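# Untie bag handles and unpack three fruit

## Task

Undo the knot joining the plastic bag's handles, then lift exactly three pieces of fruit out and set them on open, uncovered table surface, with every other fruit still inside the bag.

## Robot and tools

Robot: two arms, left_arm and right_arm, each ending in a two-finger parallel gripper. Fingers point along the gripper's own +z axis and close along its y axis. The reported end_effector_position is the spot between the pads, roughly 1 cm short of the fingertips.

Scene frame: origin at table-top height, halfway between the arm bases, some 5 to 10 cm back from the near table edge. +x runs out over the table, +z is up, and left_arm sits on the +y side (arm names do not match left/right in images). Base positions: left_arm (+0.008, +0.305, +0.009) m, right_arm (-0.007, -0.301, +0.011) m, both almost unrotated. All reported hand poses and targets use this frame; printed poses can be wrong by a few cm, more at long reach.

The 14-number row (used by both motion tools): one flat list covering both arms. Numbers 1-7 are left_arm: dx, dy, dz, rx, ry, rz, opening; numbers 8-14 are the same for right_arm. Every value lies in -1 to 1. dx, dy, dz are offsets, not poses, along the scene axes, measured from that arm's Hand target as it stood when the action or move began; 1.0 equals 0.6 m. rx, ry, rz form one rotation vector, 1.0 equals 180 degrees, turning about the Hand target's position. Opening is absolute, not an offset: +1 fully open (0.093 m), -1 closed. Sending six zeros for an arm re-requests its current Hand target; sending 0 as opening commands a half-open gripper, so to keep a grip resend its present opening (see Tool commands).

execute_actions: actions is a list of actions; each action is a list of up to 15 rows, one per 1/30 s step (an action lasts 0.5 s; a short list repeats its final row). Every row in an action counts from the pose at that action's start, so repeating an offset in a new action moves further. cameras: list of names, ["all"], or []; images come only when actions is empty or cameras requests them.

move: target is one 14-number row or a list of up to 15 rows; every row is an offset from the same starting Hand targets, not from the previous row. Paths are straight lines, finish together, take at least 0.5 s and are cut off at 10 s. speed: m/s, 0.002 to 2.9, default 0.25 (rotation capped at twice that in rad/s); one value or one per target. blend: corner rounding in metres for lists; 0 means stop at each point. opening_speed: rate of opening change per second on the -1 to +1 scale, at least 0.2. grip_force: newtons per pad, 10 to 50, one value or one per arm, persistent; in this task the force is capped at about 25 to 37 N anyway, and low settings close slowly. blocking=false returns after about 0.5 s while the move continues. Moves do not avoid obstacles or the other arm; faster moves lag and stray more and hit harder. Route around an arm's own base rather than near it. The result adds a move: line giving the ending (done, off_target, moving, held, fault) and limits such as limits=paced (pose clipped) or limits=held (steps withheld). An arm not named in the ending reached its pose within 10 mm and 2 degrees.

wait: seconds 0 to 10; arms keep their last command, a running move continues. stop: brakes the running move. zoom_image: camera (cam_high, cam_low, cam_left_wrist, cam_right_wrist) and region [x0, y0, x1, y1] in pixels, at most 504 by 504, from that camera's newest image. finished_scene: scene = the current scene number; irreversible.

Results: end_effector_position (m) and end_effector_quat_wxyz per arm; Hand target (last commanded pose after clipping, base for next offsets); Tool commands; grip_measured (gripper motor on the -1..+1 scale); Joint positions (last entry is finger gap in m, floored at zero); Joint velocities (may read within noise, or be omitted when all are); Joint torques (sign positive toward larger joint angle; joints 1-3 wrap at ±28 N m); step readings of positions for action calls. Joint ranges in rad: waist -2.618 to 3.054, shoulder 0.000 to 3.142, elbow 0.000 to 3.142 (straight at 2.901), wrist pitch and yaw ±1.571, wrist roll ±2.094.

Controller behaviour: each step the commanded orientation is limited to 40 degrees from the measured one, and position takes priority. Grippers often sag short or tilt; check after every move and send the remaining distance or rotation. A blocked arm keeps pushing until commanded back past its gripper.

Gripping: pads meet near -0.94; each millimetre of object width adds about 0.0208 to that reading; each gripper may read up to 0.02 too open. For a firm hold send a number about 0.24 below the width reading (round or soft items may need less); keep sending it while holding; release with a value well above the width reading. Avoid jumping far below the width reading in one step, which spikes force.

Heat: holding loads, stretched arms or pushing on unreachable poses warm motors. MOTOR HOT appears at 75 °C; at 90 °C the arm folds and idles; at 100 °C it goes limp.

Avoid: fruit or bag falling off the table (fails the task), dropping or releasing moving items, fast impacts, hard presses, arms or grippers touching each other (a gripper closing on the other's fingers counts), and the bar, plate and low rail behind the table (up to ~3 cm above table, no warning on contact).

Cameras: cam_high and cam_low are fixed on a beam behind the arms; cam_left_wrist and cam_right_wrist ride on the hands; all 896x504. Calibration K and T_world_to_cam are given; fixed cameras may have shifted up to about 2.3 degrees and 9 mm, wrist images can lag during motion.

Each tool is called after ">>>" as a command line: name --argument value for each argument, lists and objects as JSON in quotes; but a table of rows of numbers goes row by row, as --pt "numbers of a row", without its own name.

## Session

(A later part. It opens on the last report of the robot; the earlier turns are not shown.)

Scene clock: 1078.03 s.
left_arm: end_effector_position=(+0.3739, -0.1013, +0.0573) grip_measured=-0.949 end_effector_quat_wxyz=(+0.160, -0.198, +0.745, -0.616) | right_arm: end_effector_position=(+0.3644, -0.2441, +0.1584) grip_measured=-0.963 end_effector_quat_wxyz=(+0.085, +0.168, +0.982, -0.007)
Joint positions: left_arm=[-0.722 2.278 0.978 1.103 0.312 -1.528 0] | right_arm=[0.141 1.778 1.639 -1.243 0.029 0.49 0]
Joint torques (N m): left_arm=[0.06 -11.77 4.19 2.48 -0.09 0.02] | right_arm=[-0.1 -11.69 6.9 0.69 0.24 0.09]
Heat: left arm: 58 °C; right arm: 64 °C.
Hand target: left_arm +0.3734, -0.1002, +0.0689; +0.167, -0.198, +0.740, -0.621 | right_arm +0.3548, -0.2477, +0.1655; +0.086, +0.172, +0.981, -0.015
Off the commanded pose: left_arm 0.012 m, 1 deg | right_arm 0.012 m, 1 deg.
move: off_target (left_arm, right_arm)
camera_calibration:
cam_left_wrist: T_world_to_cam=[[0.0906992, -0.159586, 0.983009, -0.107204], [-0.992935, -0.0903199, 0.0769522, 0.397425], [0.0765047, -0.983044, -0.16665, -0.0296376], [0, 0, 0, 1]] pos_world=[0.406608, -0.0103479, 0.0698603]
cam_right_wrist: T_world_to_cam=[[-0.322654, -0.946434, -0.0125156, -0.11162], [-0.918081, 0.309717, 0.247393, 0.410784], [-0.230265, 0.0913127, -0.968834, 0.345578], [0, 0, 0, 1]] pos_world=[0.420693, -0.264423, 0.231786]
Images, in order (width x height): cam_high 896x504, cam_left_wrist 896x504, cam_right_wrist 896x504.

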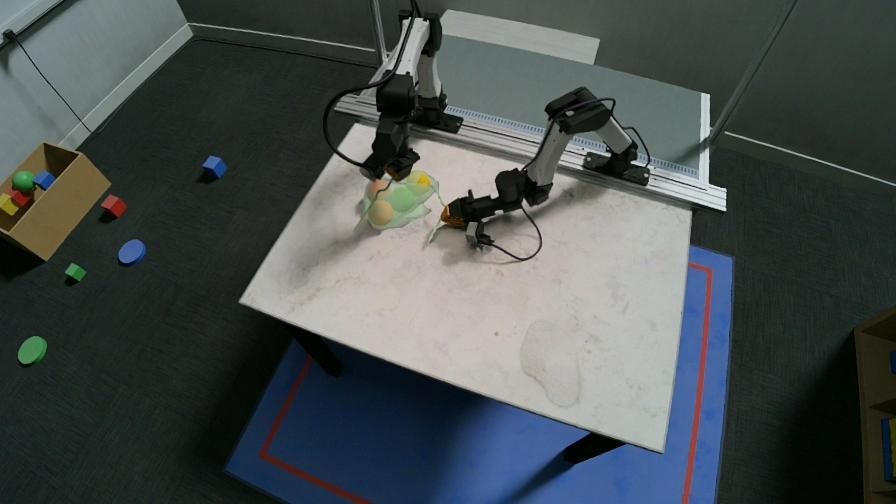

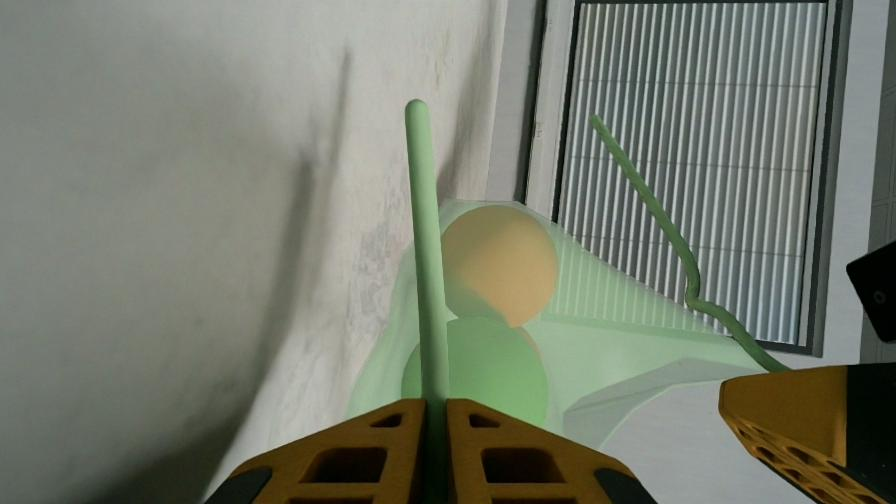

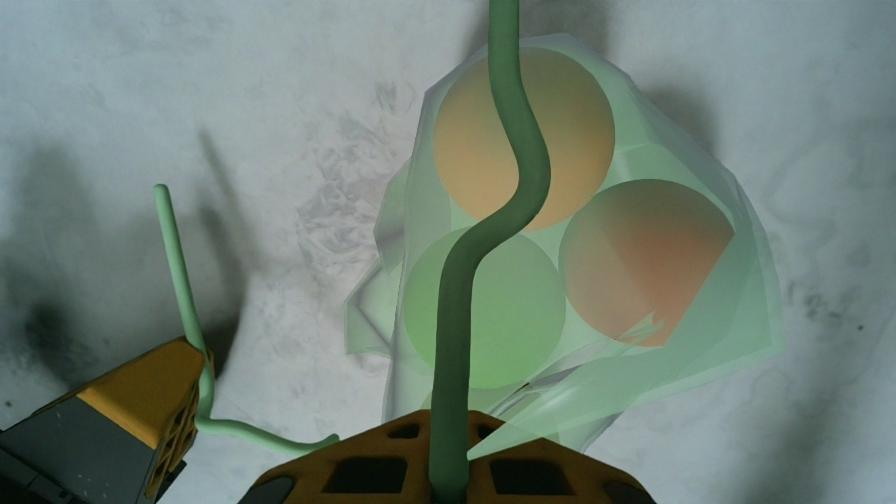

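>>> move --pt "0 0 0 0 0 0 -0.3 0 0 0 0 0 0 -1" --pt "0 0.1 0.0 0 0 0 -0.3 0 0 0 0 0 0 -1" --pt "-0.064 0.217 0.052 0.1307 -0.4859 -0.2174 0.5 0 0 0 0 0 0 -1" --speed 0.2 --cameras '["cam_left_wrist","cam_right_wrist","cam_high"]'

>>> zoom_image --camera "cam_high" --region '[320, 120, 500, 270]'

>>> zoom_image --camera "cam_left_wrist" --region '[220, 40, 600, 290]'

Scene clock: 1098.33 s.
left_arm: end_effector_position=(+0.3303, +0.0297, +0.0874) grip_measured=+0.498 end_effector_quat_wxyz=(+0.445, +0.536, +0.552, -0.459) | right_arm: end_effector_position=(+0.3644, -0.2442, +0.1584) grip_measured=-0.963 end_effector_quat_wxyz=(+0.085, +0.168, +0.982, -0.008)
Joint positions: left_arm=[-0.306 2.019 0.808 0.701 1.204 0.441 0.069] | right_arm=[0.141 1.778 1.639 -1.243 0.029 0.491 0]
Joint torques (N m): left_arm=[0.83 -9.72 6.52 1.6 0.44 0.08] | right_arm=[-0.18 -11.77 6.94 0.71 0.21 0.11]
Heat: left arm: 59 °C; right arm: 60 °C.
Hand target: left_arm +0.3350, +0.0299, +0.1001; +0.455, +0.541, +0.542, -0.454 | right_arm +0.3548, -0.2477, +0.1655; +0.086, +0.173, +0.981, -0.015
Off the commanded pose: left_arm 0.014 m, 2 deg | right_arm 0.012 m, 1 deg.
move: off_target (left_arm, right_arm); target 3's new opening was sent with left_arm's hand 0.013 m and 2 deg from that target
camera_calibration:
cam_left_wrist: T_world_to_cam=[[-0.999658, 0.00177509, 0.0260865, 0.327054], [-0.0203166, 0.575291, -0.817696, 0.100812], [-0.0164588, -0.817947, -0.575059, 0.169025], [0, 0, 0, 1]] pos_world=[0.331772, 0.0796771, 0.171101]
cam_right_wrist: T_world_to_cam=[[-0.323415, -0.946177, -0.0123429, -0.111366], [-0.917837, 0.310501, 0.247314, 0.410938], [-0.230171, 0.0913139, -0.968857, 0.345553], [0, 0, 0, 1]] pos_world=[0.420693, -0.264522, 0.231786]
Images, in order (width x height): cam_high 896x504, cam_left_wrist 896x504, cam_right_wrist 896x504.

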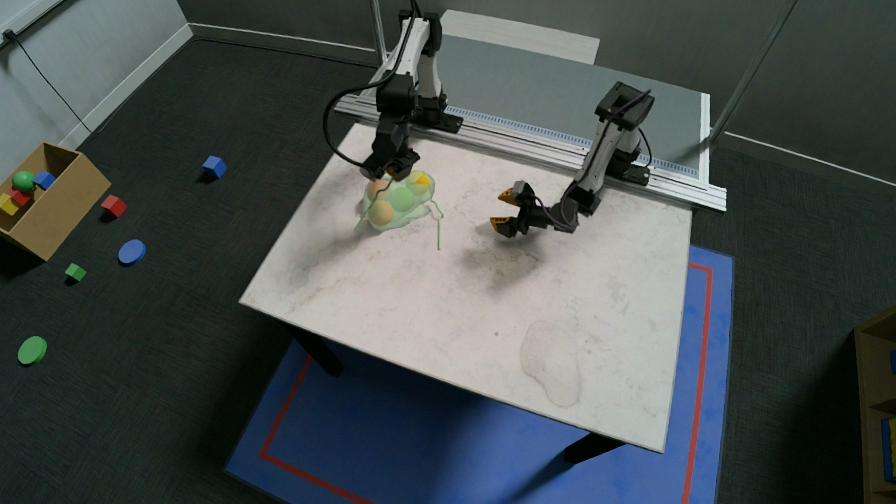

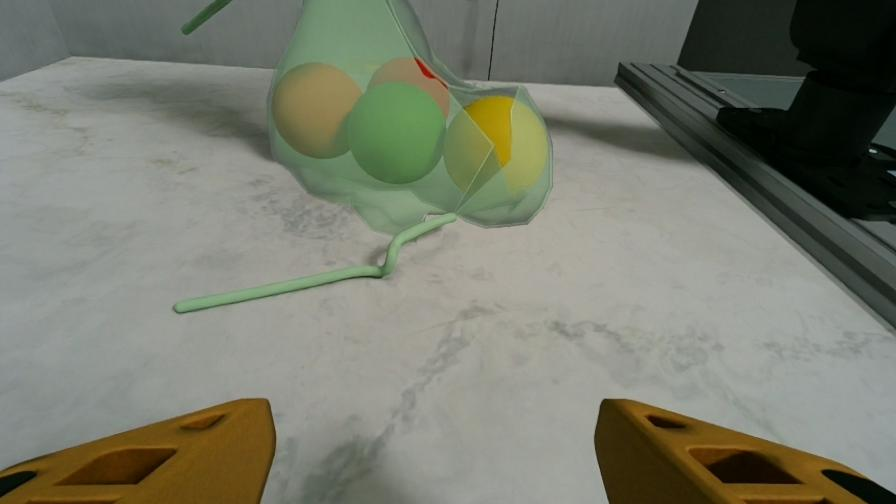

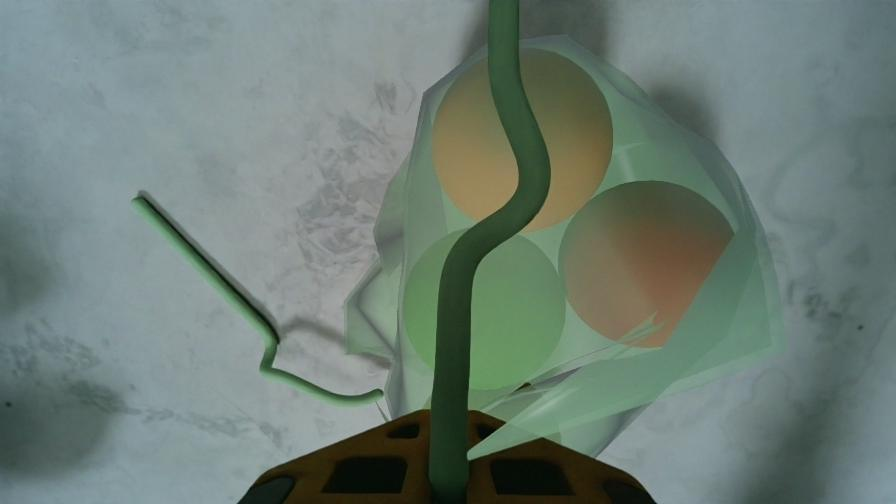

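Scaled by 2.800 from the camera's 896x504 image, which has a finer 1280x720 frame.

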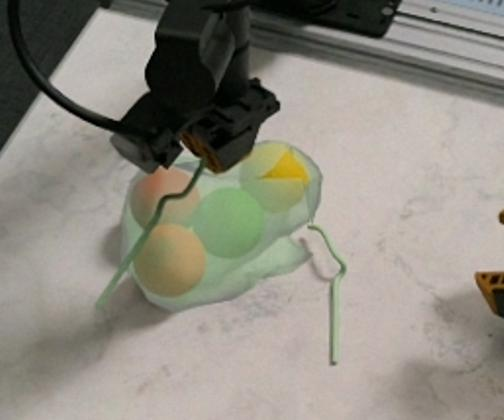

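Scaled by 1.326 from the camera's 896x504 image, which has a finer 1280x720 frame.

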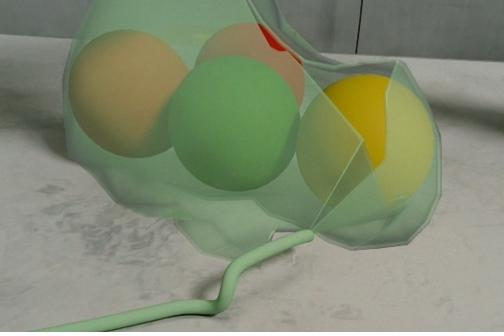

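>>> move --target '[-0.05,-0.242,-0.02,0,0,0,-0.1,0,0,0,0,0,0,-1]' --speed 0.2 --cameras '["cam_left_wrist","cam_right_wrist"]'

>>> zoom_image --camera "cam_left_wrist" --region '[250, 60, 650, 460]'

Scene clock: 1130.67 s.
left_arm: end_effector_position=(+0.2975, -0.1135, +0.0918) grip_measured=-0.098 end_effector_quat_wxyz=(+0.453, +0.548, +0.535, -0.457) | right_arm: end_effector_position=(+0.3644, -0.2442, +0.1584) grip_measured=-0.963 end_effector_quat_wxyz=(+0.085, +0.168, +0.982, -0.008)
Joint positions: left_arm=[-0.69 2.158 0.979 0.926 0.863 0.193 0.04] | right_arm=[0.141 1.778 1.639 -1.243 0.029 0.491 0]
Joint torques (N m): left_arm=[0.64 -7.45 7.01 2.17 0.06 -0.11] | right_arm=[-0.14 -11.84 7.04 0.72 0.24 0.08]
Heat: left arm: 55 °C; right arm: 57 °C.
Hand target: left_arm +0.3049, -0.1153, +0.0881; +0.455, +0.541, +0.542, -0.454 | right_arm +0.3548, -0.2477, +0.1655; +0.086, +0.173, +0.981, -0.015
Off the commanded pose: left_arm 0.008 m, 1 deg | right_arm 0.012 m, 1 deg.
move: off_target (right_arm)
camera_calibration:
cam_left_wrist: T_world_to_cam=[[-0.999632, 0.024719, -0.011209, 0.300466], [0.0232253, 0.565339, -0.824532, 0.172692], [-0.0140447, -0.824488, -0.565705, 0.0514829], [0, 0, 0, 1]] pos_world=[0.297067, -0.0626098, 0.174882]
cam_right_wrist: T_world_to_cam=[[-0.323415, -0.946177, -0.0123429, -0.111366], [-0.917837, 0.310501, 0.247314, 0.410938], [-0.230171, 0.0913139, -0.968857, 0.345553], [0, 0, 0, 1]] pos_world=[0.420693, -0.264522, 0.231786]
Images, in order (width x height): cam_left_wrist 896x504, cam_right_wrist 896x504.

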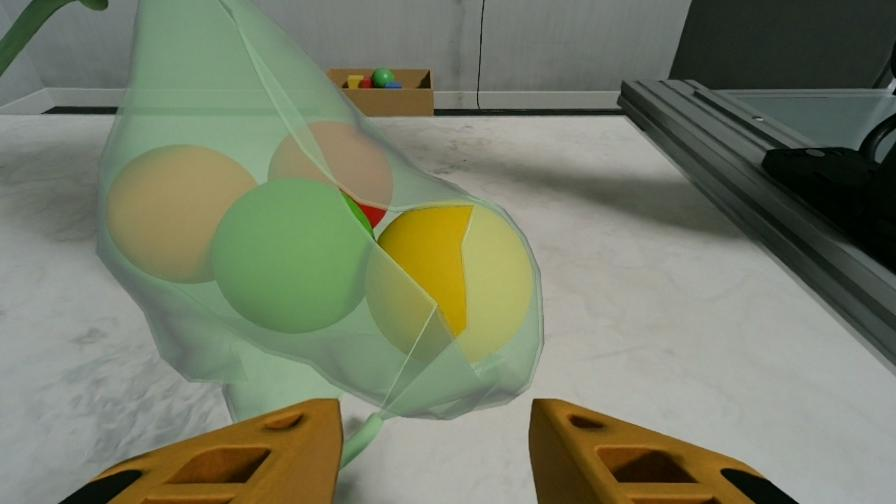

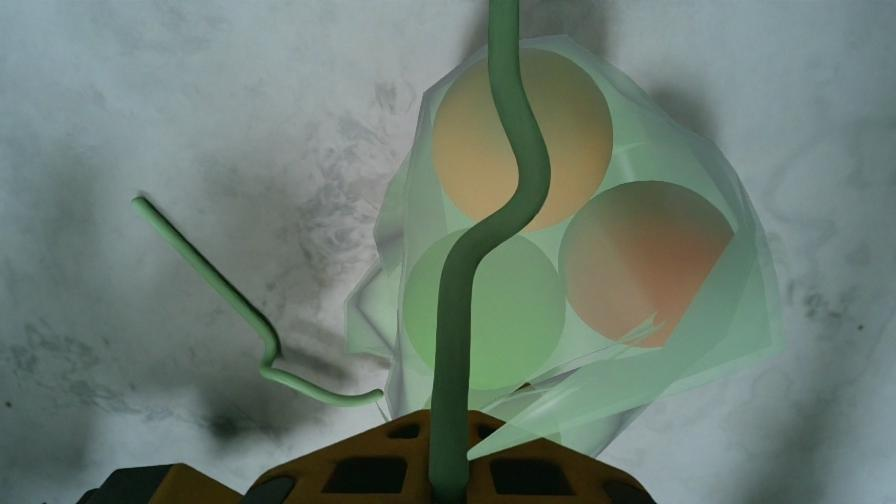

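Scaled by 1.260 from the camera's 896x504 image, which has a finer 1280x720 frame.

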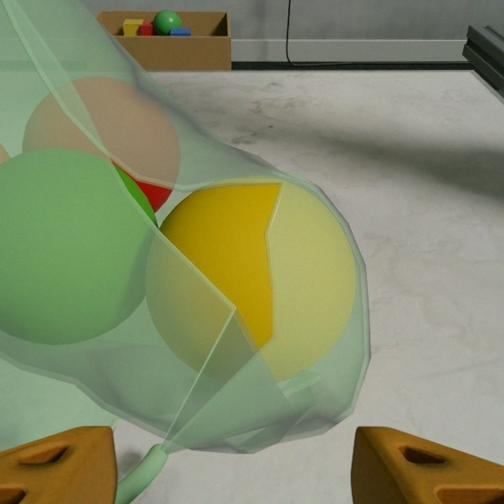

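>>> move --target '[0.002,-0.075,-0.016,0.0556,0,0,-1,0,0,0,0,0,0,-1]' --speed 0.15 --cameras '["cam_left_wrist"]'

>>> zoom_image --camera "cam_left_wrist" --region '[250, 104, 650, 504]'

Scene clock: 1200.40 s.
left_arm: end_effector_position=(+0.3026, -0.1581, +0.0872) grip_measured=-0.979 end_effector_quat_wxyz=(+0.412, +0.577, +0.572, -0.413) | right_arm: end_effector_position=(+0.3644, -0.2442, +0.1584) grip_measured=-0.963 end_effector_quat_wxyz=(+0.085, +0.168, +0.982, -0.008)
Joint positions: left_arm=[-0.776 2.17 1.2 0.536 0.735 0.297 0] | right_arm=[0.141 1.778 1.639 -1.243 0.029 0.491 0]
Joint torques (N m): left_arm=[0.17 -8.24 7.97 1.92 0.07 0.11] | right_arm=[-0.05 -11.7 6.93 0.71 0.25 0.09]
Heat: left arm: 55 °C; right arm: 54 °C.
Hand target: left_arm +0.3062, -0.1603, +0.0787; +0.406, +0.579, +0.579, -0.405 | right_arm +0.3548, -0.2477, +0.1655; +0.086, +0.173, +0.981, -0.015
Off the commanded pose: left_arm 0.010 m, 1 deg | right_arm 0.012 m, 1 deg.
move: off_target (right_arm)
camera_calibration:
cam_left_wrist: T_world_to_cam=[[-0.999873, 0.0143381, -0.00702079, 0.304575], [0.0149392, 0.685238, -0.728166, 0.207029], [-0.00562957, -0.728178, -0.685365, 0.0353677], [0, 0, 0, 1]] pos_world=[0.301643, -0.120478, 0.17713]
Images, in order (width x height): cam_left_wrist 896x504.

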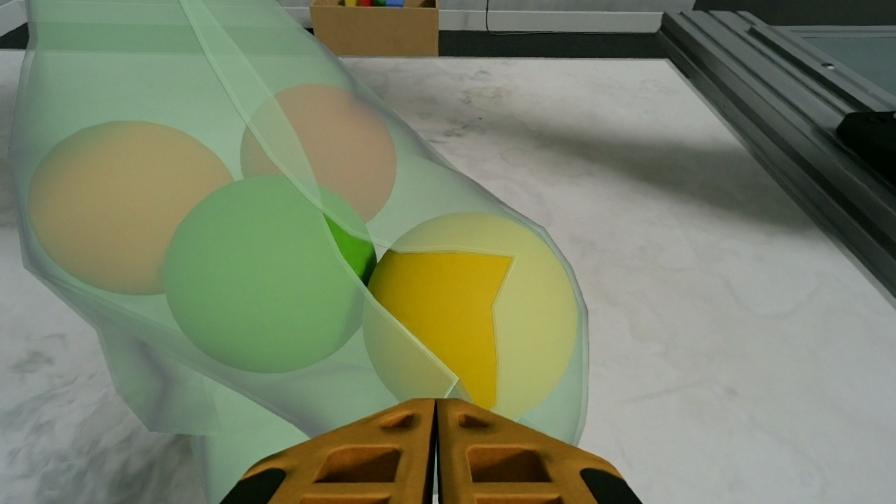

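Scaled by 1.260 from the camera's 896x504 image, which has a finer 1280x720 frame.

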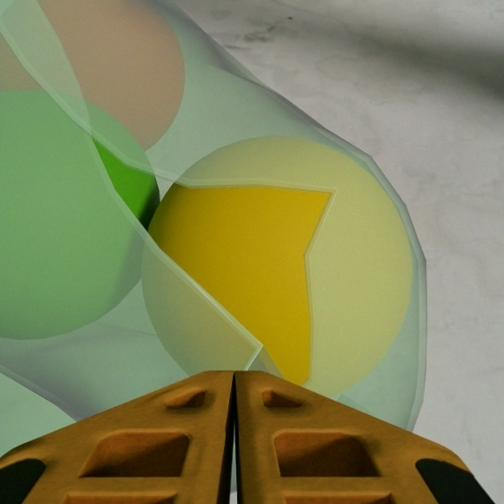

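>>> move --target '[-0.003,-0.053,0.006,0,0,0,-1,0,0,0,0,0,0,-1]' --speed 0.1 --cameras '["cam_left_wrist"]'

>>> zoom_image --camera "cam_left_wrist" --region '[250, 104, 650, 504]'

Scene clock: 1220.60 s.
left_arm: end_effector_position=(+0.2998, -0.1902, +0.0914) grip_measured=-0.979 end_effector_quat_wxyz=(+0.416, +0.583, +0.565, -0.409) | right_arm: end_effector_position=(+0.3644, -0.2442, +0.1584) grip_measured=-0.963 end_effector_quat_wxyz=(+0.085, +0.168, +0.982, -0.008)
Joint positions: left_arm=[-0.83 2.224 1.314 0.496 0.688 0.287 0] | right_arm=[0.141 1.778 1.639 -1.243 0.029 0.491 0]
Joint torques (N m): left_arm=[0.38 -8.64 8.32 1.96 0.06 -0.13] | right_arm=[-0.13 -11.77 6.99 0.75 0.25 0.1]
Heat: left arm: 52 °C; right arm: 54 °C.
Hand target: left_arm +0.3044, -0.1920, +0.0822; +0.406, +0.579, +0.579, -0.405 | right_arm +0.3548, -0.2477, +0.1655; +0.086, +0.173, +0.981, -0.015
Off the commanded pose: left_arm 0.010 m, 2 deg | right_arm 0.012 m, 1 deg.
move: off_target (right_arm)
camera_calibration:
cam_left_wrist: T_world_to_cam=[[-0.99942, 0.0225665, -0.025488, 0.305414], [0.0340274, 0.684456, -0.72826, 0.226293], [0.00101109, -0.728705, -0.684827, 0.0126276], [0, 0, 0, 1]] pos_world=[0.297525, -0.152578, 0.181232]
Images, in order (width x height): cam_left_wrist 896x504.

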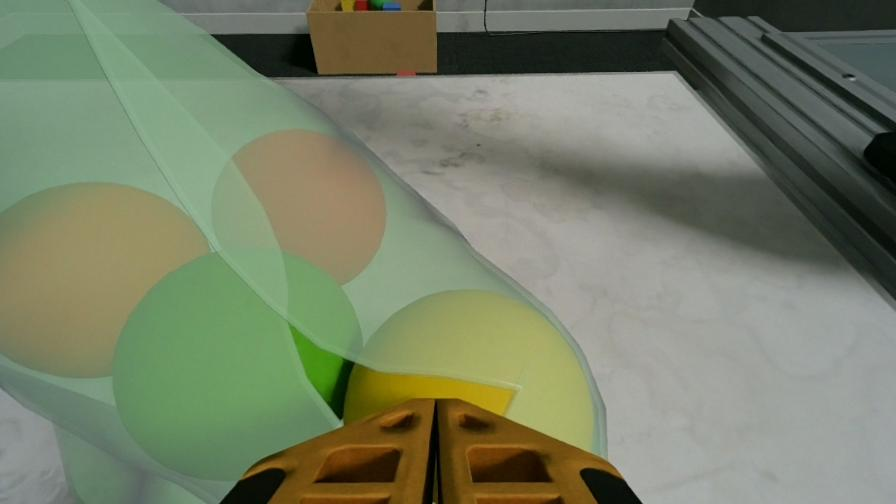

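Scaled by 1.260 from the camera's 896x504 image, which has a finer 1280x720 frame.

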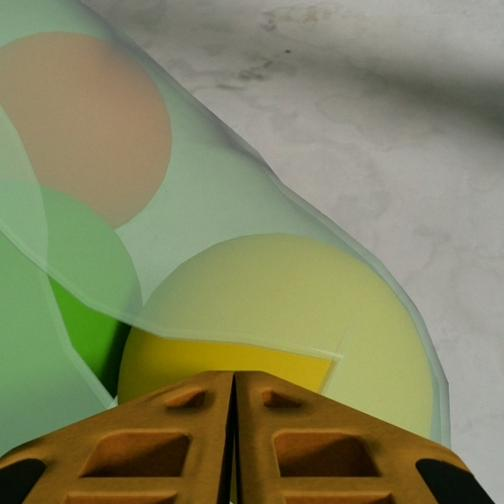

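>>> move --target '[0,0,0.06,0,0,0,-1,0.0,-0.11,0.0,0,0,0,-1]' --speed 0.1 --cameras '["cam_left_wrist","cam_right_wrist","cam_high"]'

>>> zoom_image --camera "cam_high" --region '[320, 120, 500, 270]'

Scene clock: 1246.23 s.
left_arm: end_effector_position=(+0.2998, -0.1903, +0.0999) grip_measured=-0.979 end_effector_quat_wxyz=(+0.395, +0.584, +0.580, -0.408) | right_arm: end_effector_position=(+0.3601, -0.3133, +0.1576) grip_measured=-0.963 end_effector_quat_wxyz=(+0.078, +0.174, +0.982, -0.020)
Joint positions: left_arm=[-0.83 2.198 1.353 0.381 0.688 0.286 0] | right_arm=[-0.053 1.763 1.608 -1.243 0.015 0.309 0]
Joint torques (N m): left_arm=[0.46 -12.55 8.31 1.96 0.13 -0.11] | right_arm=[-0.62 -11.73 7.06 0.9 0.01 -0.05]
Heat: left arm: 55 °C; right arm: 54 °C.
Hand target: left_arm +0.3044, -0.1920, +0.1181; +0.406, +0.579, +0.580, -0.405 | right_arm +0.3548, -0.3137, +0.1654; +0.086, +0.173, +0.981, -0.015
Off the commanded pose: left_arm 0.019 m, 1 deg | right_arm 0.009 m, 1 deg.
move: off_target (left_arm)
camera_calibration:
cam_left_wrist: T_world_to_cam=[[-0.999731, 0.0214311, 0.0088341, 0.302162], [0.00902294, 0.71082, -0.703316, 0.242474], [-0.0213523, -0.703047, -0.710823, 0.0325457], [0, 0, 0, 1]] pos_world=[0.300587, -0.15595, 0.191001]
cam_right_wrist: T_world_to_cam=[[-0.335607, -0.941918, 0.012606, -0.176408], [-0.909183, 0.327387, 0.257302, 0.429189], [-0.246484, 0.0748912, -0.966249, 0.350439], [0, 0, 0, 1]] pos_world=[0.417386, -0.332917, 0.230404]
Images, in order (width x height): cam_high 896x504, cam_left_wrist 896x504, cam_right_wrist 896x504.

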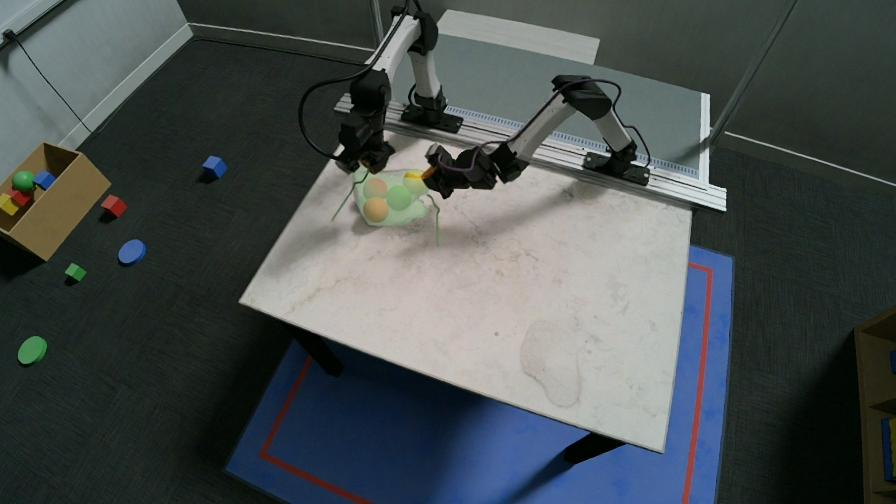

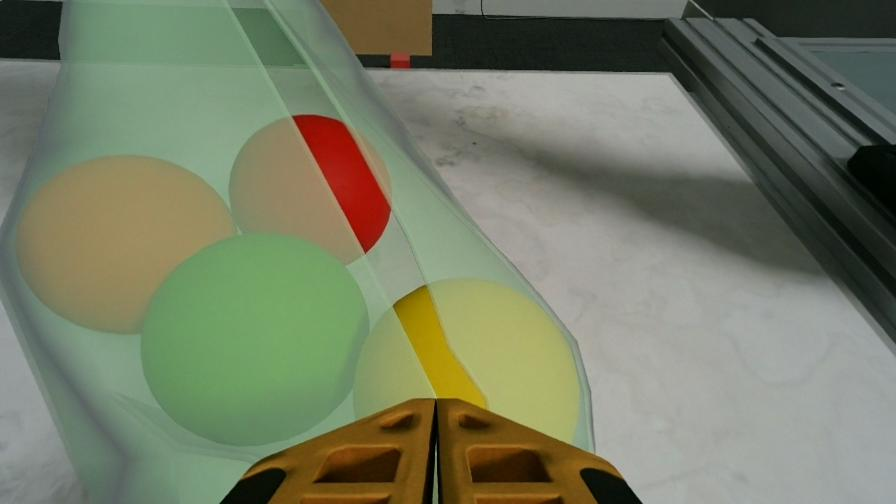

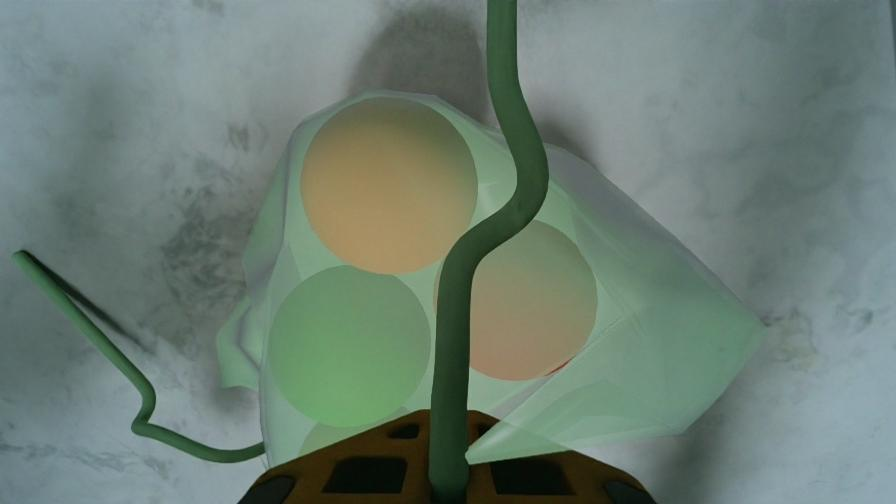

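Scaled by 2.800 from the camera's 896x504 image, which has a finer 1280x720 frame.

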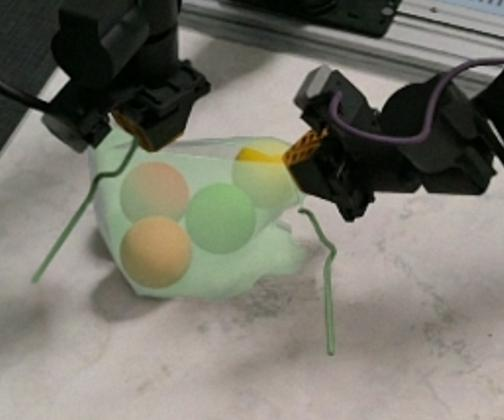

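>>> move --target '[-0.039,0.03,-0.005,0.1376,0.0208,0.0924,-1,0.0,0.065,-0.01,0,0,0,-1]' --speed 0.1 --cameras '["cam_left_wrist","cam_high"]'

>>> zoom_image --camera "cam_high" --region '[320, 120, 500, 270]'

Scene clock: 1298.90 s.
left_arm: end_effector_position=(+0.2789, -0.1723, +0.0947) grip_measured=-0.979 end_effector_quat_wxyz=(+0.295, +0.556, +0.743, -0.228) | right_arm: end_effector_position=(+0.3565, -0.2737, +0.1520) grip_measured=-0.963 end_effector_quat_wxyz=(+0.070, +0.170, +0.983, -0.012)
Joint positions: left_arm=[-0.964 2.077 1.507 -0.258 0.225 0.207 0] | right_arm=[0.058 1.761 1.593 -1.243 0.015 0.411 0]
Joint torques (N m): left_arm=[0.09 -12.15 9.03 1.7 0 -0.14] | right_arm=[-0.02 -11.52 6.87 1.05 0.24 0.08]
Heat: left arm: 64 °C; right arm: 54 °C.
Hand target: left_arm +0.2809, -0.1741, +0.1152; +0.308, +0.550, +0.742, -0.228 | right_arm +0.3548, -0.2748, +0.1593; +0.086, +0.173, +0.981, -0.015
Off the commanded pose: left_arm 0.021 m, 2 deg | right_arm 0.008 m, 2 deg.
move: off_target (left_arm)
camera_calibration:
cam_left_wrist: T_world_to_cam=[[-0.962512, -0.270985, 0.0117123, 0.219759], [-0.259666, 0.908108, -0.328501, 0.299686], [0.0783828, -0.319227, -0.944431, 0.101561], [0, 0, 0, 1]] pos_world=[0.281379, -0.180175, 0.19179]
Images, in order (width x height): cam_high 896x504, cam_left_wrist 896x504.

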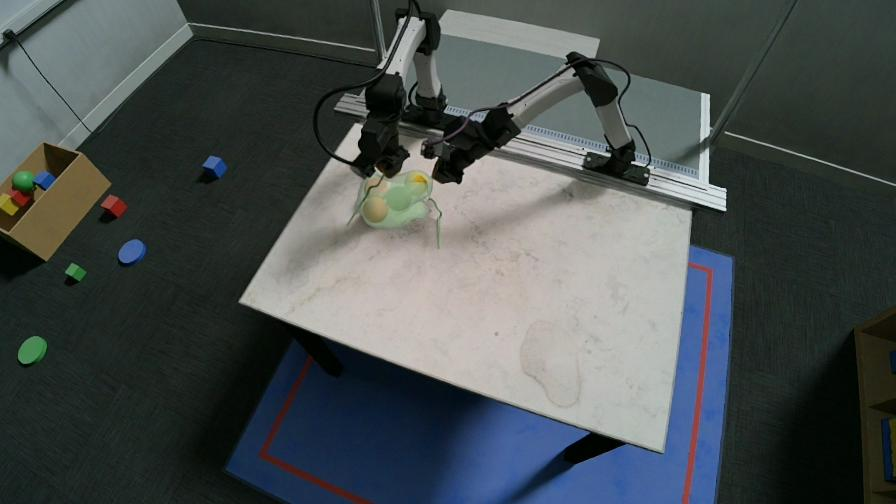

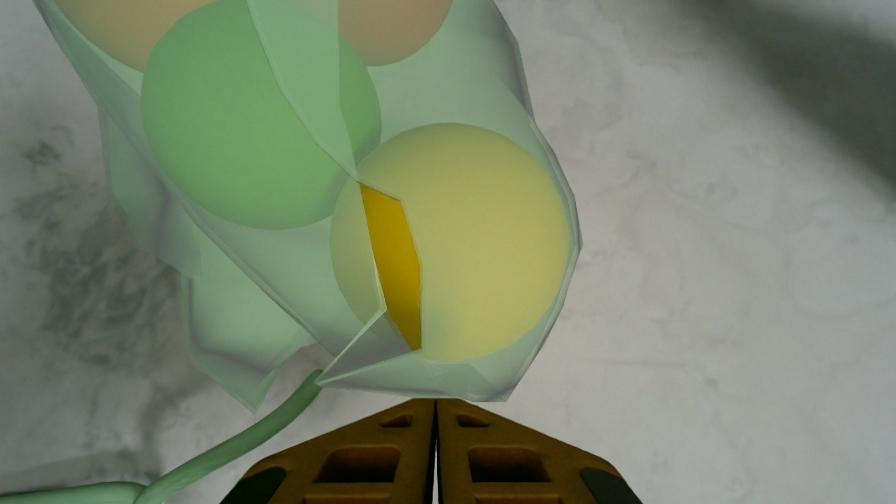

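Scaled by 2.800 from the camera's 896x504 image, which has a finer 1280x720 frame.

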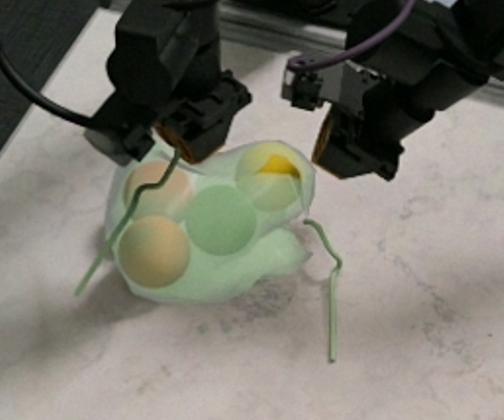

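>>> move --target '[0.033,-0.048,0.008,0,0,0,-1,0,0,0,0,0,0,-1]' --speed 0.1 --cameras '["cam_left_wrist"]'

Scene clock: 1326.63 s.
left_arm: end_effector_position=(+0.2986, -0.2026, +0.1271) grip_measured=-0.979 end_effector_quat_wxyz=(+0.317, +0.553, +0.734, -0.236) | right_arm: end_effector_position=(+0.3565, -0.2737, +0.1520) grip_measured=-0.963 end_effector_quat_wxyz=(+0.070, +0.170, +0.983, -0.012)
Joint positions: left_arm=[-0.964 2.157 1.731 -0.351 0.225 0.207 0] | right_arm=[0.058 1.761 1.593 -1.243 0.015 0.411 0]
Joint torques (N m): left_arm=[0.16 -8.99 9.32 1.74 0.02 -0.11] | right_arm=[0.01 -11.54 6.93 1.02 0.22 0.07]
Heat: left arm: 72 °C; right arm: 53 °C.
Hand target: left_arm +0.3007, -0.2029, +0.1199; +0.308, +0.550, +0.742, -0.228 | right_arm +0.3548, -0.2748, +0.1593; +0.086, +0.173, +0.981, -0.015
Off the commanded pose: left_arm 0.007 m, 2 deg | right_arm 0.008 m, 2 deg.
move: done
camera_calibration:
cam_left_wrist: T_world_to_cam=[[-0.962692, -0.270566, -0.0043285, 0.232407], [-0.249378, 0.893287, -0.373962, 0.342689], [0.105048, -0.358931, -0.927434, 0.102739], [0, 0, 0, 1]] pos_world=[0.298403, -0.206362, 0.224443]
Images, in order (width x height): cam_left_wrist 896x504.

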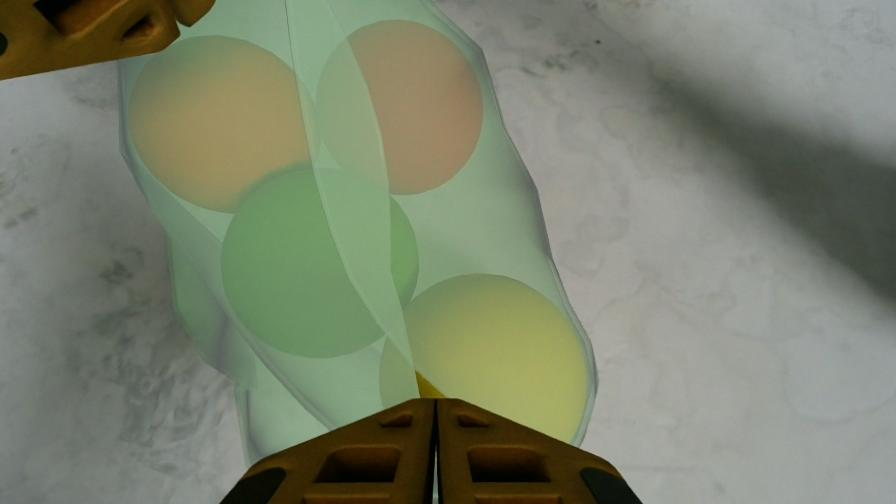

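>>> move --target '[0.0,0.0,-0.05,0,0,0,-1,0,0,0,0,0,0,-1]' --speed 0.1 --cameras '["cam_left_wrist"]'

Scene clock: 1345.13 s.
left_arm: end_effector_position=(+0.3009, -0.2056, +0.1062) grip_measured=-0.979 end_effector_quat_wxyz=(+0.319, +0.552, +0.733, -0.236) | right_arm: end_effector_position=(+0.3565, -0.2737, +0.1520) grip_measured=-0.963 end_effector_quat_wxyz=(+0.070, +0.170, +0.983, -0.012)
Joint positions: left_arm=[-0.964 2.188 1.693 -0.277 0.224 0.207 0] | right_arm=[0.058 1.761 1.593 -1.243 0.015 0.411 0]
Joint torques (N m): left_arm=[0.18 -9.33 6.31 1.99 0.03 -0.1] | right_arm=[0.06 -11.32 7.01 1.02 0.19 0.07]
Heat: left arm: 69 °C; right arm: 52 °C.
Hand target: left_arm +0.3007, -0.2029, +0.0901; +0.308, +0.550, +0.742, -0.228 | right_arm +0.3548, -0.2748, +0.1593; +0.086, +0.173, +0.981, -0.015
Off the commanded pose: left_arm 0.017 m, 2 deg | right_arm 0.008 m, 2 deg.
move: off_target (left_arm)
camera_calibration:
cam_left_wrist: T_world_to_cam=[[-0.962619, -0.270792, -0.0060635, 0.233818], [-0.248468, 0.891729, -0.378263, 0.337995], [0.107838, -0.362616, -0.925679, 0.0803401], [0, 0, 0, 1]] pos_world=[0.300395, -0.208951, 0.203638]
Images, in order (width x height): cam_left_wrist 896x504.

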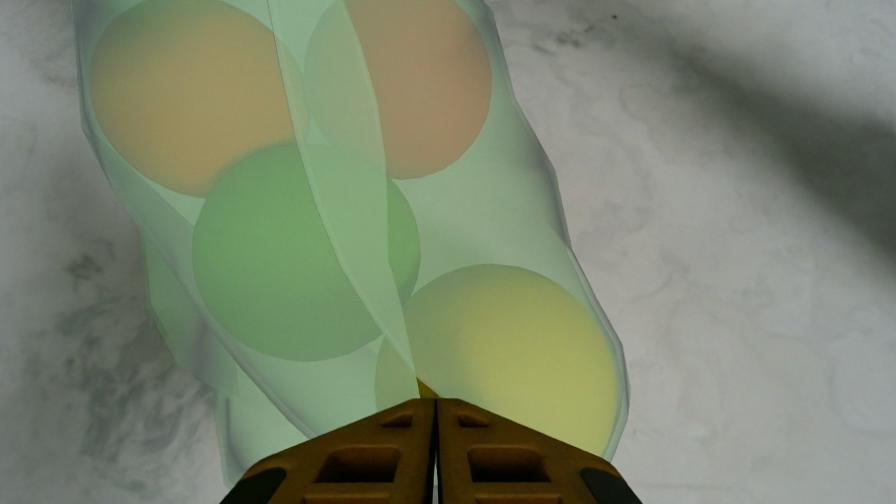

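>>> move --pt "0.009 -0.009 -0.018 0 0 0 -1 0 0 0 0 0 0 -1" --pt "0.009 -0.009 -0.018 0 0 0 -0.3 0 0 0 0 0 0 -1" --speed 0.08 --opening_speed 0.5 --cameras '["cam_left_wrist"]'

Scene clock: 1369.47 s.
left_arm: end_effector_position=(+0.3041, -0.2099, +0.0919) grip_measured=-0.302 end_effector_quat_wxyz=(+0.320, +0.552, +0.733, -0.236) | right_arm: end_effector_position=(+0.3565, -0.2737, +0.1520) grip_measured=-0.963 end_effector_quat_wxyz=(+0.070, +0.170, +0.983, -0.012)
Joint positions: left_arm=[-0.964 2.224 1.693 -0.239 0.224 0.207 0.031] | right_arm=[0.058 1.761 1.593 -1.243 0.015 0.411 0]
Joint torques (N m): left_arm=[0.47 -9.1 8.21 1.85 0.04 -0.08] | right_arm=[0.21 -11.38 6.9 1.01 0.2 0.1]
Heat: left arm: 65 °C; right arm: 52 °C.
Hand target: left_arm +0.3061, -0.2084, +0.0792; +0.308, +0.550, +0.742, -0.228 | right_arm +0.3548, -0.2748, +0.1593; +0.086, +0.173, +0.981, -0.015
Off the commanded pose: left_arm 0.013 m, 2 deg | right_arm 0.008 m, 2 deg.
move: off_target (left_arm); target 2's new opening was sent with left_arm's hand 0.015 m and 2 deg from that target
camera_calibration:
cam_left_wrist: T_world_to_cam=[[-0.96255, -0.271021, -0.00669887, 0.2356], [-0.248341, 0.891372, -0.379187, 0.337248], [0.108739, -0.363323, -0.925296, 0.0647127], [0, 0, 0, 1]] pos_world=[0.303492, -0.213249, 0.189337]
Images, in order (width x height): cam_left_wrist 896x504.

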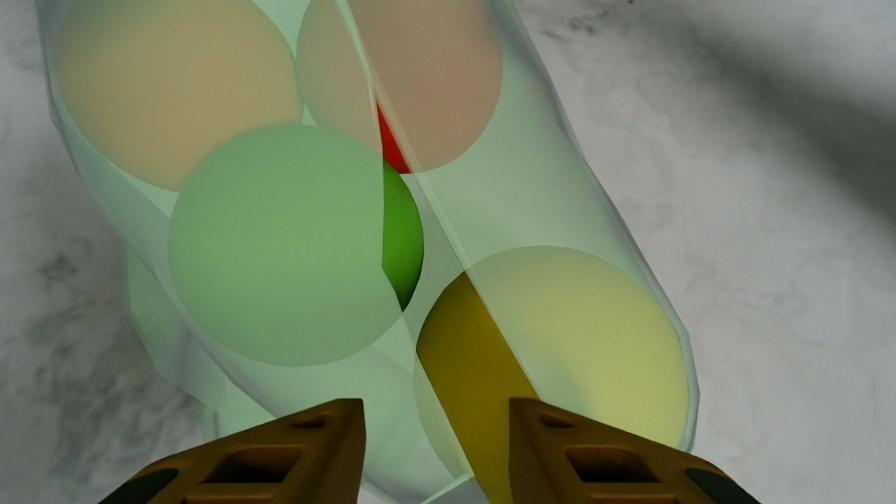

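>>> move --target '[0,0,0,0,0,0,1,0,0,0,0,0,0,-1]' --opening_speed 0.6 --cameras '["cam_left_wrist"]'

Scene clock: 1397.07 s.
left_arm: end_effector_position=(+0.3041, -0.2099, +0.0919) grip_measured=+1.000 end_effector_quat_wxyz=(+0.320, +0.552, +0.733, -0.236) | right_arm: end_effector_position=(+0.3565, -0.2737, +0.1520) grip_measured=-0.963 end_effector_quat_wxyz=(+0.070, +0.170, +0.983, -0.012)
Joint positions: left_arm=[-0.964 2.224 1.693 -0.239 0.224 0.207 0.093] | right_arm=[0.058 1.761 1.593 -1.243 0.015 0.411 0]
Joint torques (N m): left_arm=[0.39 -9.09 8.25 1.84 0.04 -0.11] | right_arm=[0.09 -11.51 6.98 1.05 0.19 0.1]
Heat: left arm: 65 °C; right arm: 52 °C.
Hand target: left_arm +0.3061, -0.2084, +0.0792; +0.308, +0.550, +0.742, -0.228 | right_arm +0.3548, -0.2748, +0.1593; +0.086, +0.173, +0.981, -0.015
Off the commanded pose: left_arm 0.013 m, 2 deg | right_arm 0.008 m, 2 deg.
move: off_target (left_arm)
camera_calibration:
cam_left_wrist: T_world_to_cam=[[-0.96255, -0.271021, -0.00669887, 0.2356], [-0.248341, 0.891372, -0.379187, 0.337248], [0.108739, -0.363323, -0.925296, 0.0647127], [0, 0, 0, 1]] pos_world=[0.303492, -0.213249, 0.189337]
Images, in order (width x height): cam_left_wrist 896x504.

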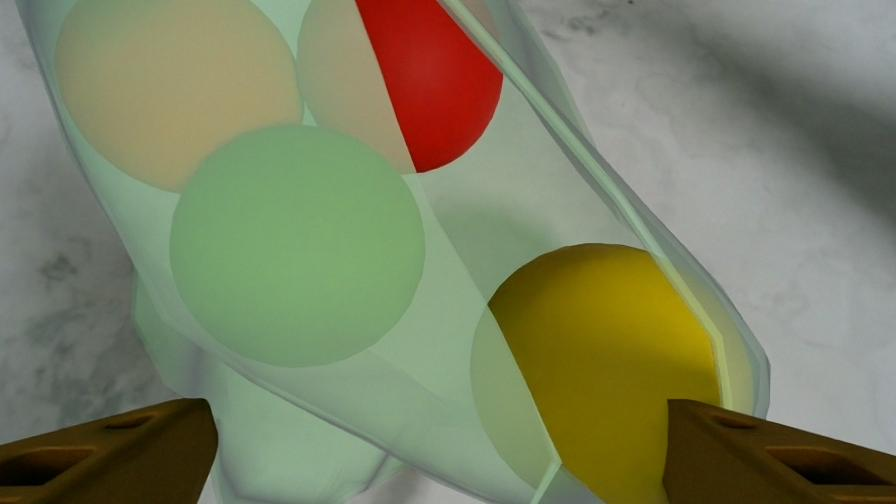

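>>> move --pt "0 0 0 0 0 0 -1 0 0 0 0 0 0 -1" --pt "-0.004 0.02 0.037 0 0 0 -1 0 0 0 0 0 0 -1" --pt "-0.024 0.014 0.037 0 0 0 -1 0 0 0 0 0 0 -1" --speed 0.1 --opening_speed 0.8 --cameras '["cam_left_wrist"]'

Scene clock: 1439.40 s.
left_arm: end_effector_position=(+0.2926, -0.2055, +0.0916) grip_measured=-0.979 end_effector_quat_wxyz=(+0.304, +0.556, +0.738, -0.232) | right_arm: end_effector_position=(+0.3565, -0.2737, +0.1520) grip_measured=-0.963 end_effector_quat_wxyz=(+0.070, +0.170, +0.983, -0.012)
Joint positions: left_arm=[-0.978 2.202 1.678 -0.279 0.217 0.2 0] | right_arm=[0.058 1.761 1.593 -1.243 0.015 0.411 0]
Joint torques (N m): left_arm=[0.31 -13.37 5.82 1.84 0.02 -0.14] | right_arm=[0.02 -11.54 6.97 1.03 0.2 0.09]
Heat: left arm: 66 °C; right arm: 51 °C.
Hand target: left_arm +0.2918, -0.1999, +0.1015; +0.308, +0.550, +0.742, -0.228 | right_arm +0.3548, -0.2748, +0.1593; +0.086, +0.173, +0.981, -0.015
Off the commanded pose: left_arm 0.011 m, 1 deg | right_arm 0.008 m, 2 deg.
move: off_target (left_arm)
camera_calibration:
cam_left_wrist: T_world_to_cam=[[-0.96353, -0.267569, 0.00398129, 0.225781], [-0.252083, 0.902571, -0.349027, 0.33091], [0.0897954, -0.337301, -0.937104, 0.0792572], [0, 0, 0, 1]] pos_world=[0.293847, -0.211524, 0.18887]
Images, in order (width x height): cam_left_wrist 896x504.

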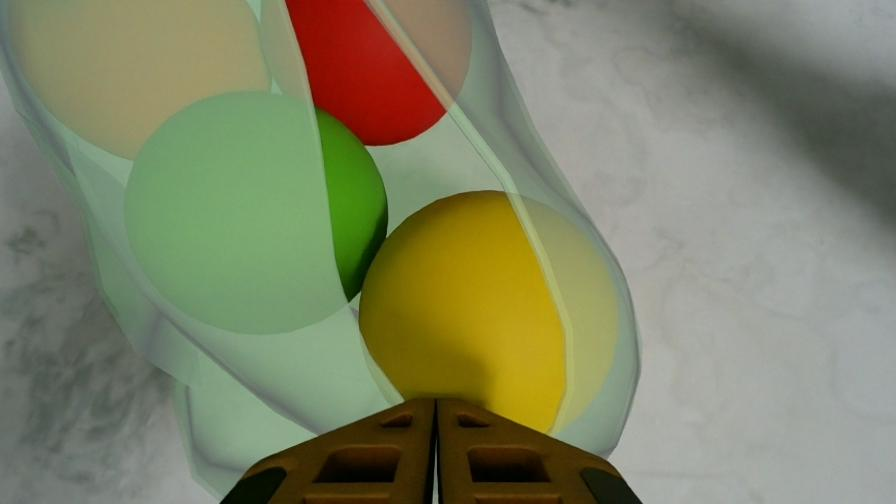

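>>> move --pt "-0.022 -0.003 0.012 0 0 0 -1 0 0 0 0 0 0 -1" --pt "-0.022 -0.003 0.012 0 0 0 1 0 0 0 0 0 0 -1" --speed 0.08 --opening_speed 0.8 --cameras '["cam_left_wrist"]'

Scene clock: 1466.70 s.
left_arm: end_effector_position=(+0.2807, -0.2087, +0.1017) grip_measured=+1.000 end_effector_quat_wxyz=(+0.309, +0.554, +0.737, -0.233) | right_arm: end_effector_position=(+0.3565, -0.2737, +0.1520) grip_measured=-0.963 end_effector_quat_wxyz=(+0.070, +0.170, +0.983, -0.012)
Joint positions: left_arm=[-1.004 2.171 1.662 -0.279 0.198 0.18 0.093] | right_arm=[0.058 1.761 1.593 -1.243 0.015 0.411 0]
Joint torques (N m): left_arm=[0.25 -13.14 5.91 1.79 0.02 -0.11] | right_arm=[-0.02 -11.48 7.01 1.03 0.22 0.09]
Heat: left arm: 76 °C; right arm: 51 °C. Fold the left arm in close to its base, or ease its load, before you think long.
Hand target: left_arm +0.2787, -0.2017, +0.1087; +0.308, +0.549, +0.742, -0.228 | right_arm +0.3548, -0.2748, +0.1593; +0.086, +0.173, +0.981, -0.015
Off the commanded pose: left_arm 0.010 m, 1 deg | right_arm 0.008 m, 2 deg.
MOTOR HOT: joint 2 (shoulder) of the left arm reports 76 °C; the controller's stop level is 90 °C. To cool a motor, set the load down, stop pushing, or move to a pose that needs little force.
move: done
camera_calibration:
cam_left_wrist: T_world_to_cam=[[-0.963159, -0.268932, 0.00100013, 0.213338], [-0.251415, 0.89909, -0.358369, 0.334373], [0.0954775, -0.345417, -0.93358, 0.0849895], [0, 0, 0, 1]] pos_world=[0.28143, -0.213901, 0.19896]
Images, in order (width x height): cam_left_wrist 896x504.

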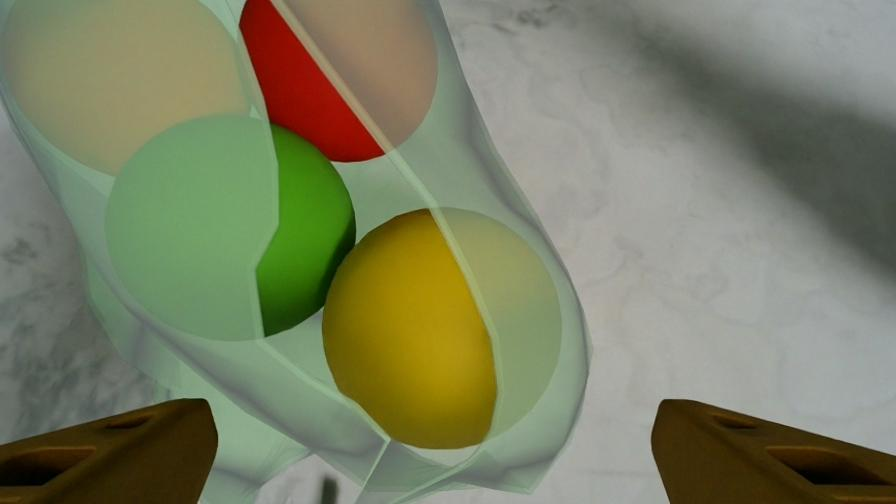

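>>> move --pt "0 0 0 0 0 0 -1 0 0 0 0 0 0 -1" --pt "0.009 -0.02 -0.043 0 0 0 -1 0 0 0 0 0 0 -1" --pt "0.009 -0.02 -0.043 0 0 0 1 0 0 0 0 0 0 -1" --speed 0.1 --opening_speed 1.0 --cameras '["cam_left_wrist"]'

Scene clock: 1486.50 s.
left_arm: end_effector_position=(+0.2840, -0.2130, +0.0937) grip_measured=+1.000 end_effector_quat_wxyz=(+0.314, +0.552, +0.736, -0.234) | right_arm: end_effector_position=(+0.3565, -0.2737, +0.1520) grip_measured=-0.963 end_effector_quat_wxyz=(+0.070, +0.170, +0.983, -0.012)
Joint positions: left_arm=[-1.004 2.195 1.662 -0.245 0.195 0.177 0.093] | right_arm=[0.058 1.761 1.593 -1.243 0.015 0.411 0]
Joint torques (N m): left_arm=[-0.06 -9.18 7.49 2.04 0.01 -0.12] | right_arm=[0.09 -11.49 6.86 1.01 0.21 0.1]
Heat: left arm: 74 °C; right arm: 51 °C. Fold the left arm in close to its base, or ease its load, before you think long.
Hand target: left_arm +0.2841, -0.2136, +0.0827; +0.308, +0.549, +0.743, -0.228 | right_arm +0.3548, -0.2748, +0.1593; +0.086, +0.173, +0.981, -0.015
Off the commanded pose: left_arm 0.011 m, 1 deg | right_arm 0.008 m, 2 deg.
MOTOR HOT: still on. Joint 2 (shoulder) of the left arm reports 74 °C.
move: off_target (left_arm); target 3's new opening was sent with left_arm's hand 0.011 m and 1 deg from that target
camera_calibration:
cam_left_wrist: T_world_to_cam=[[-0.962017, -0.272983, -0.00165801, 0.214393], [-0.253338, 0.895017, -0.367101, 0.336695], [0.101696, -0.352738, -0.930179, 0.0721298], [0, 0, 0, 1]] pos_world=[0.284212, -0.217379, 0.19105]
Images, in order (width x height): cam_left_wrist 896x504.

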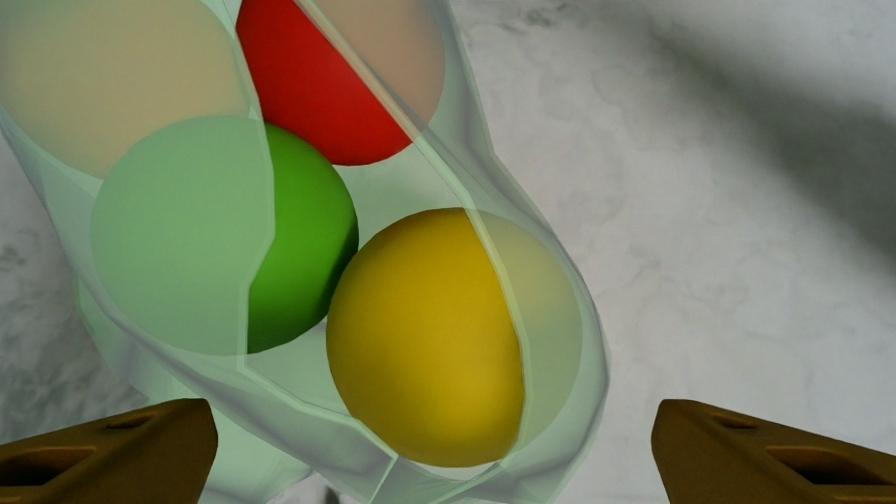

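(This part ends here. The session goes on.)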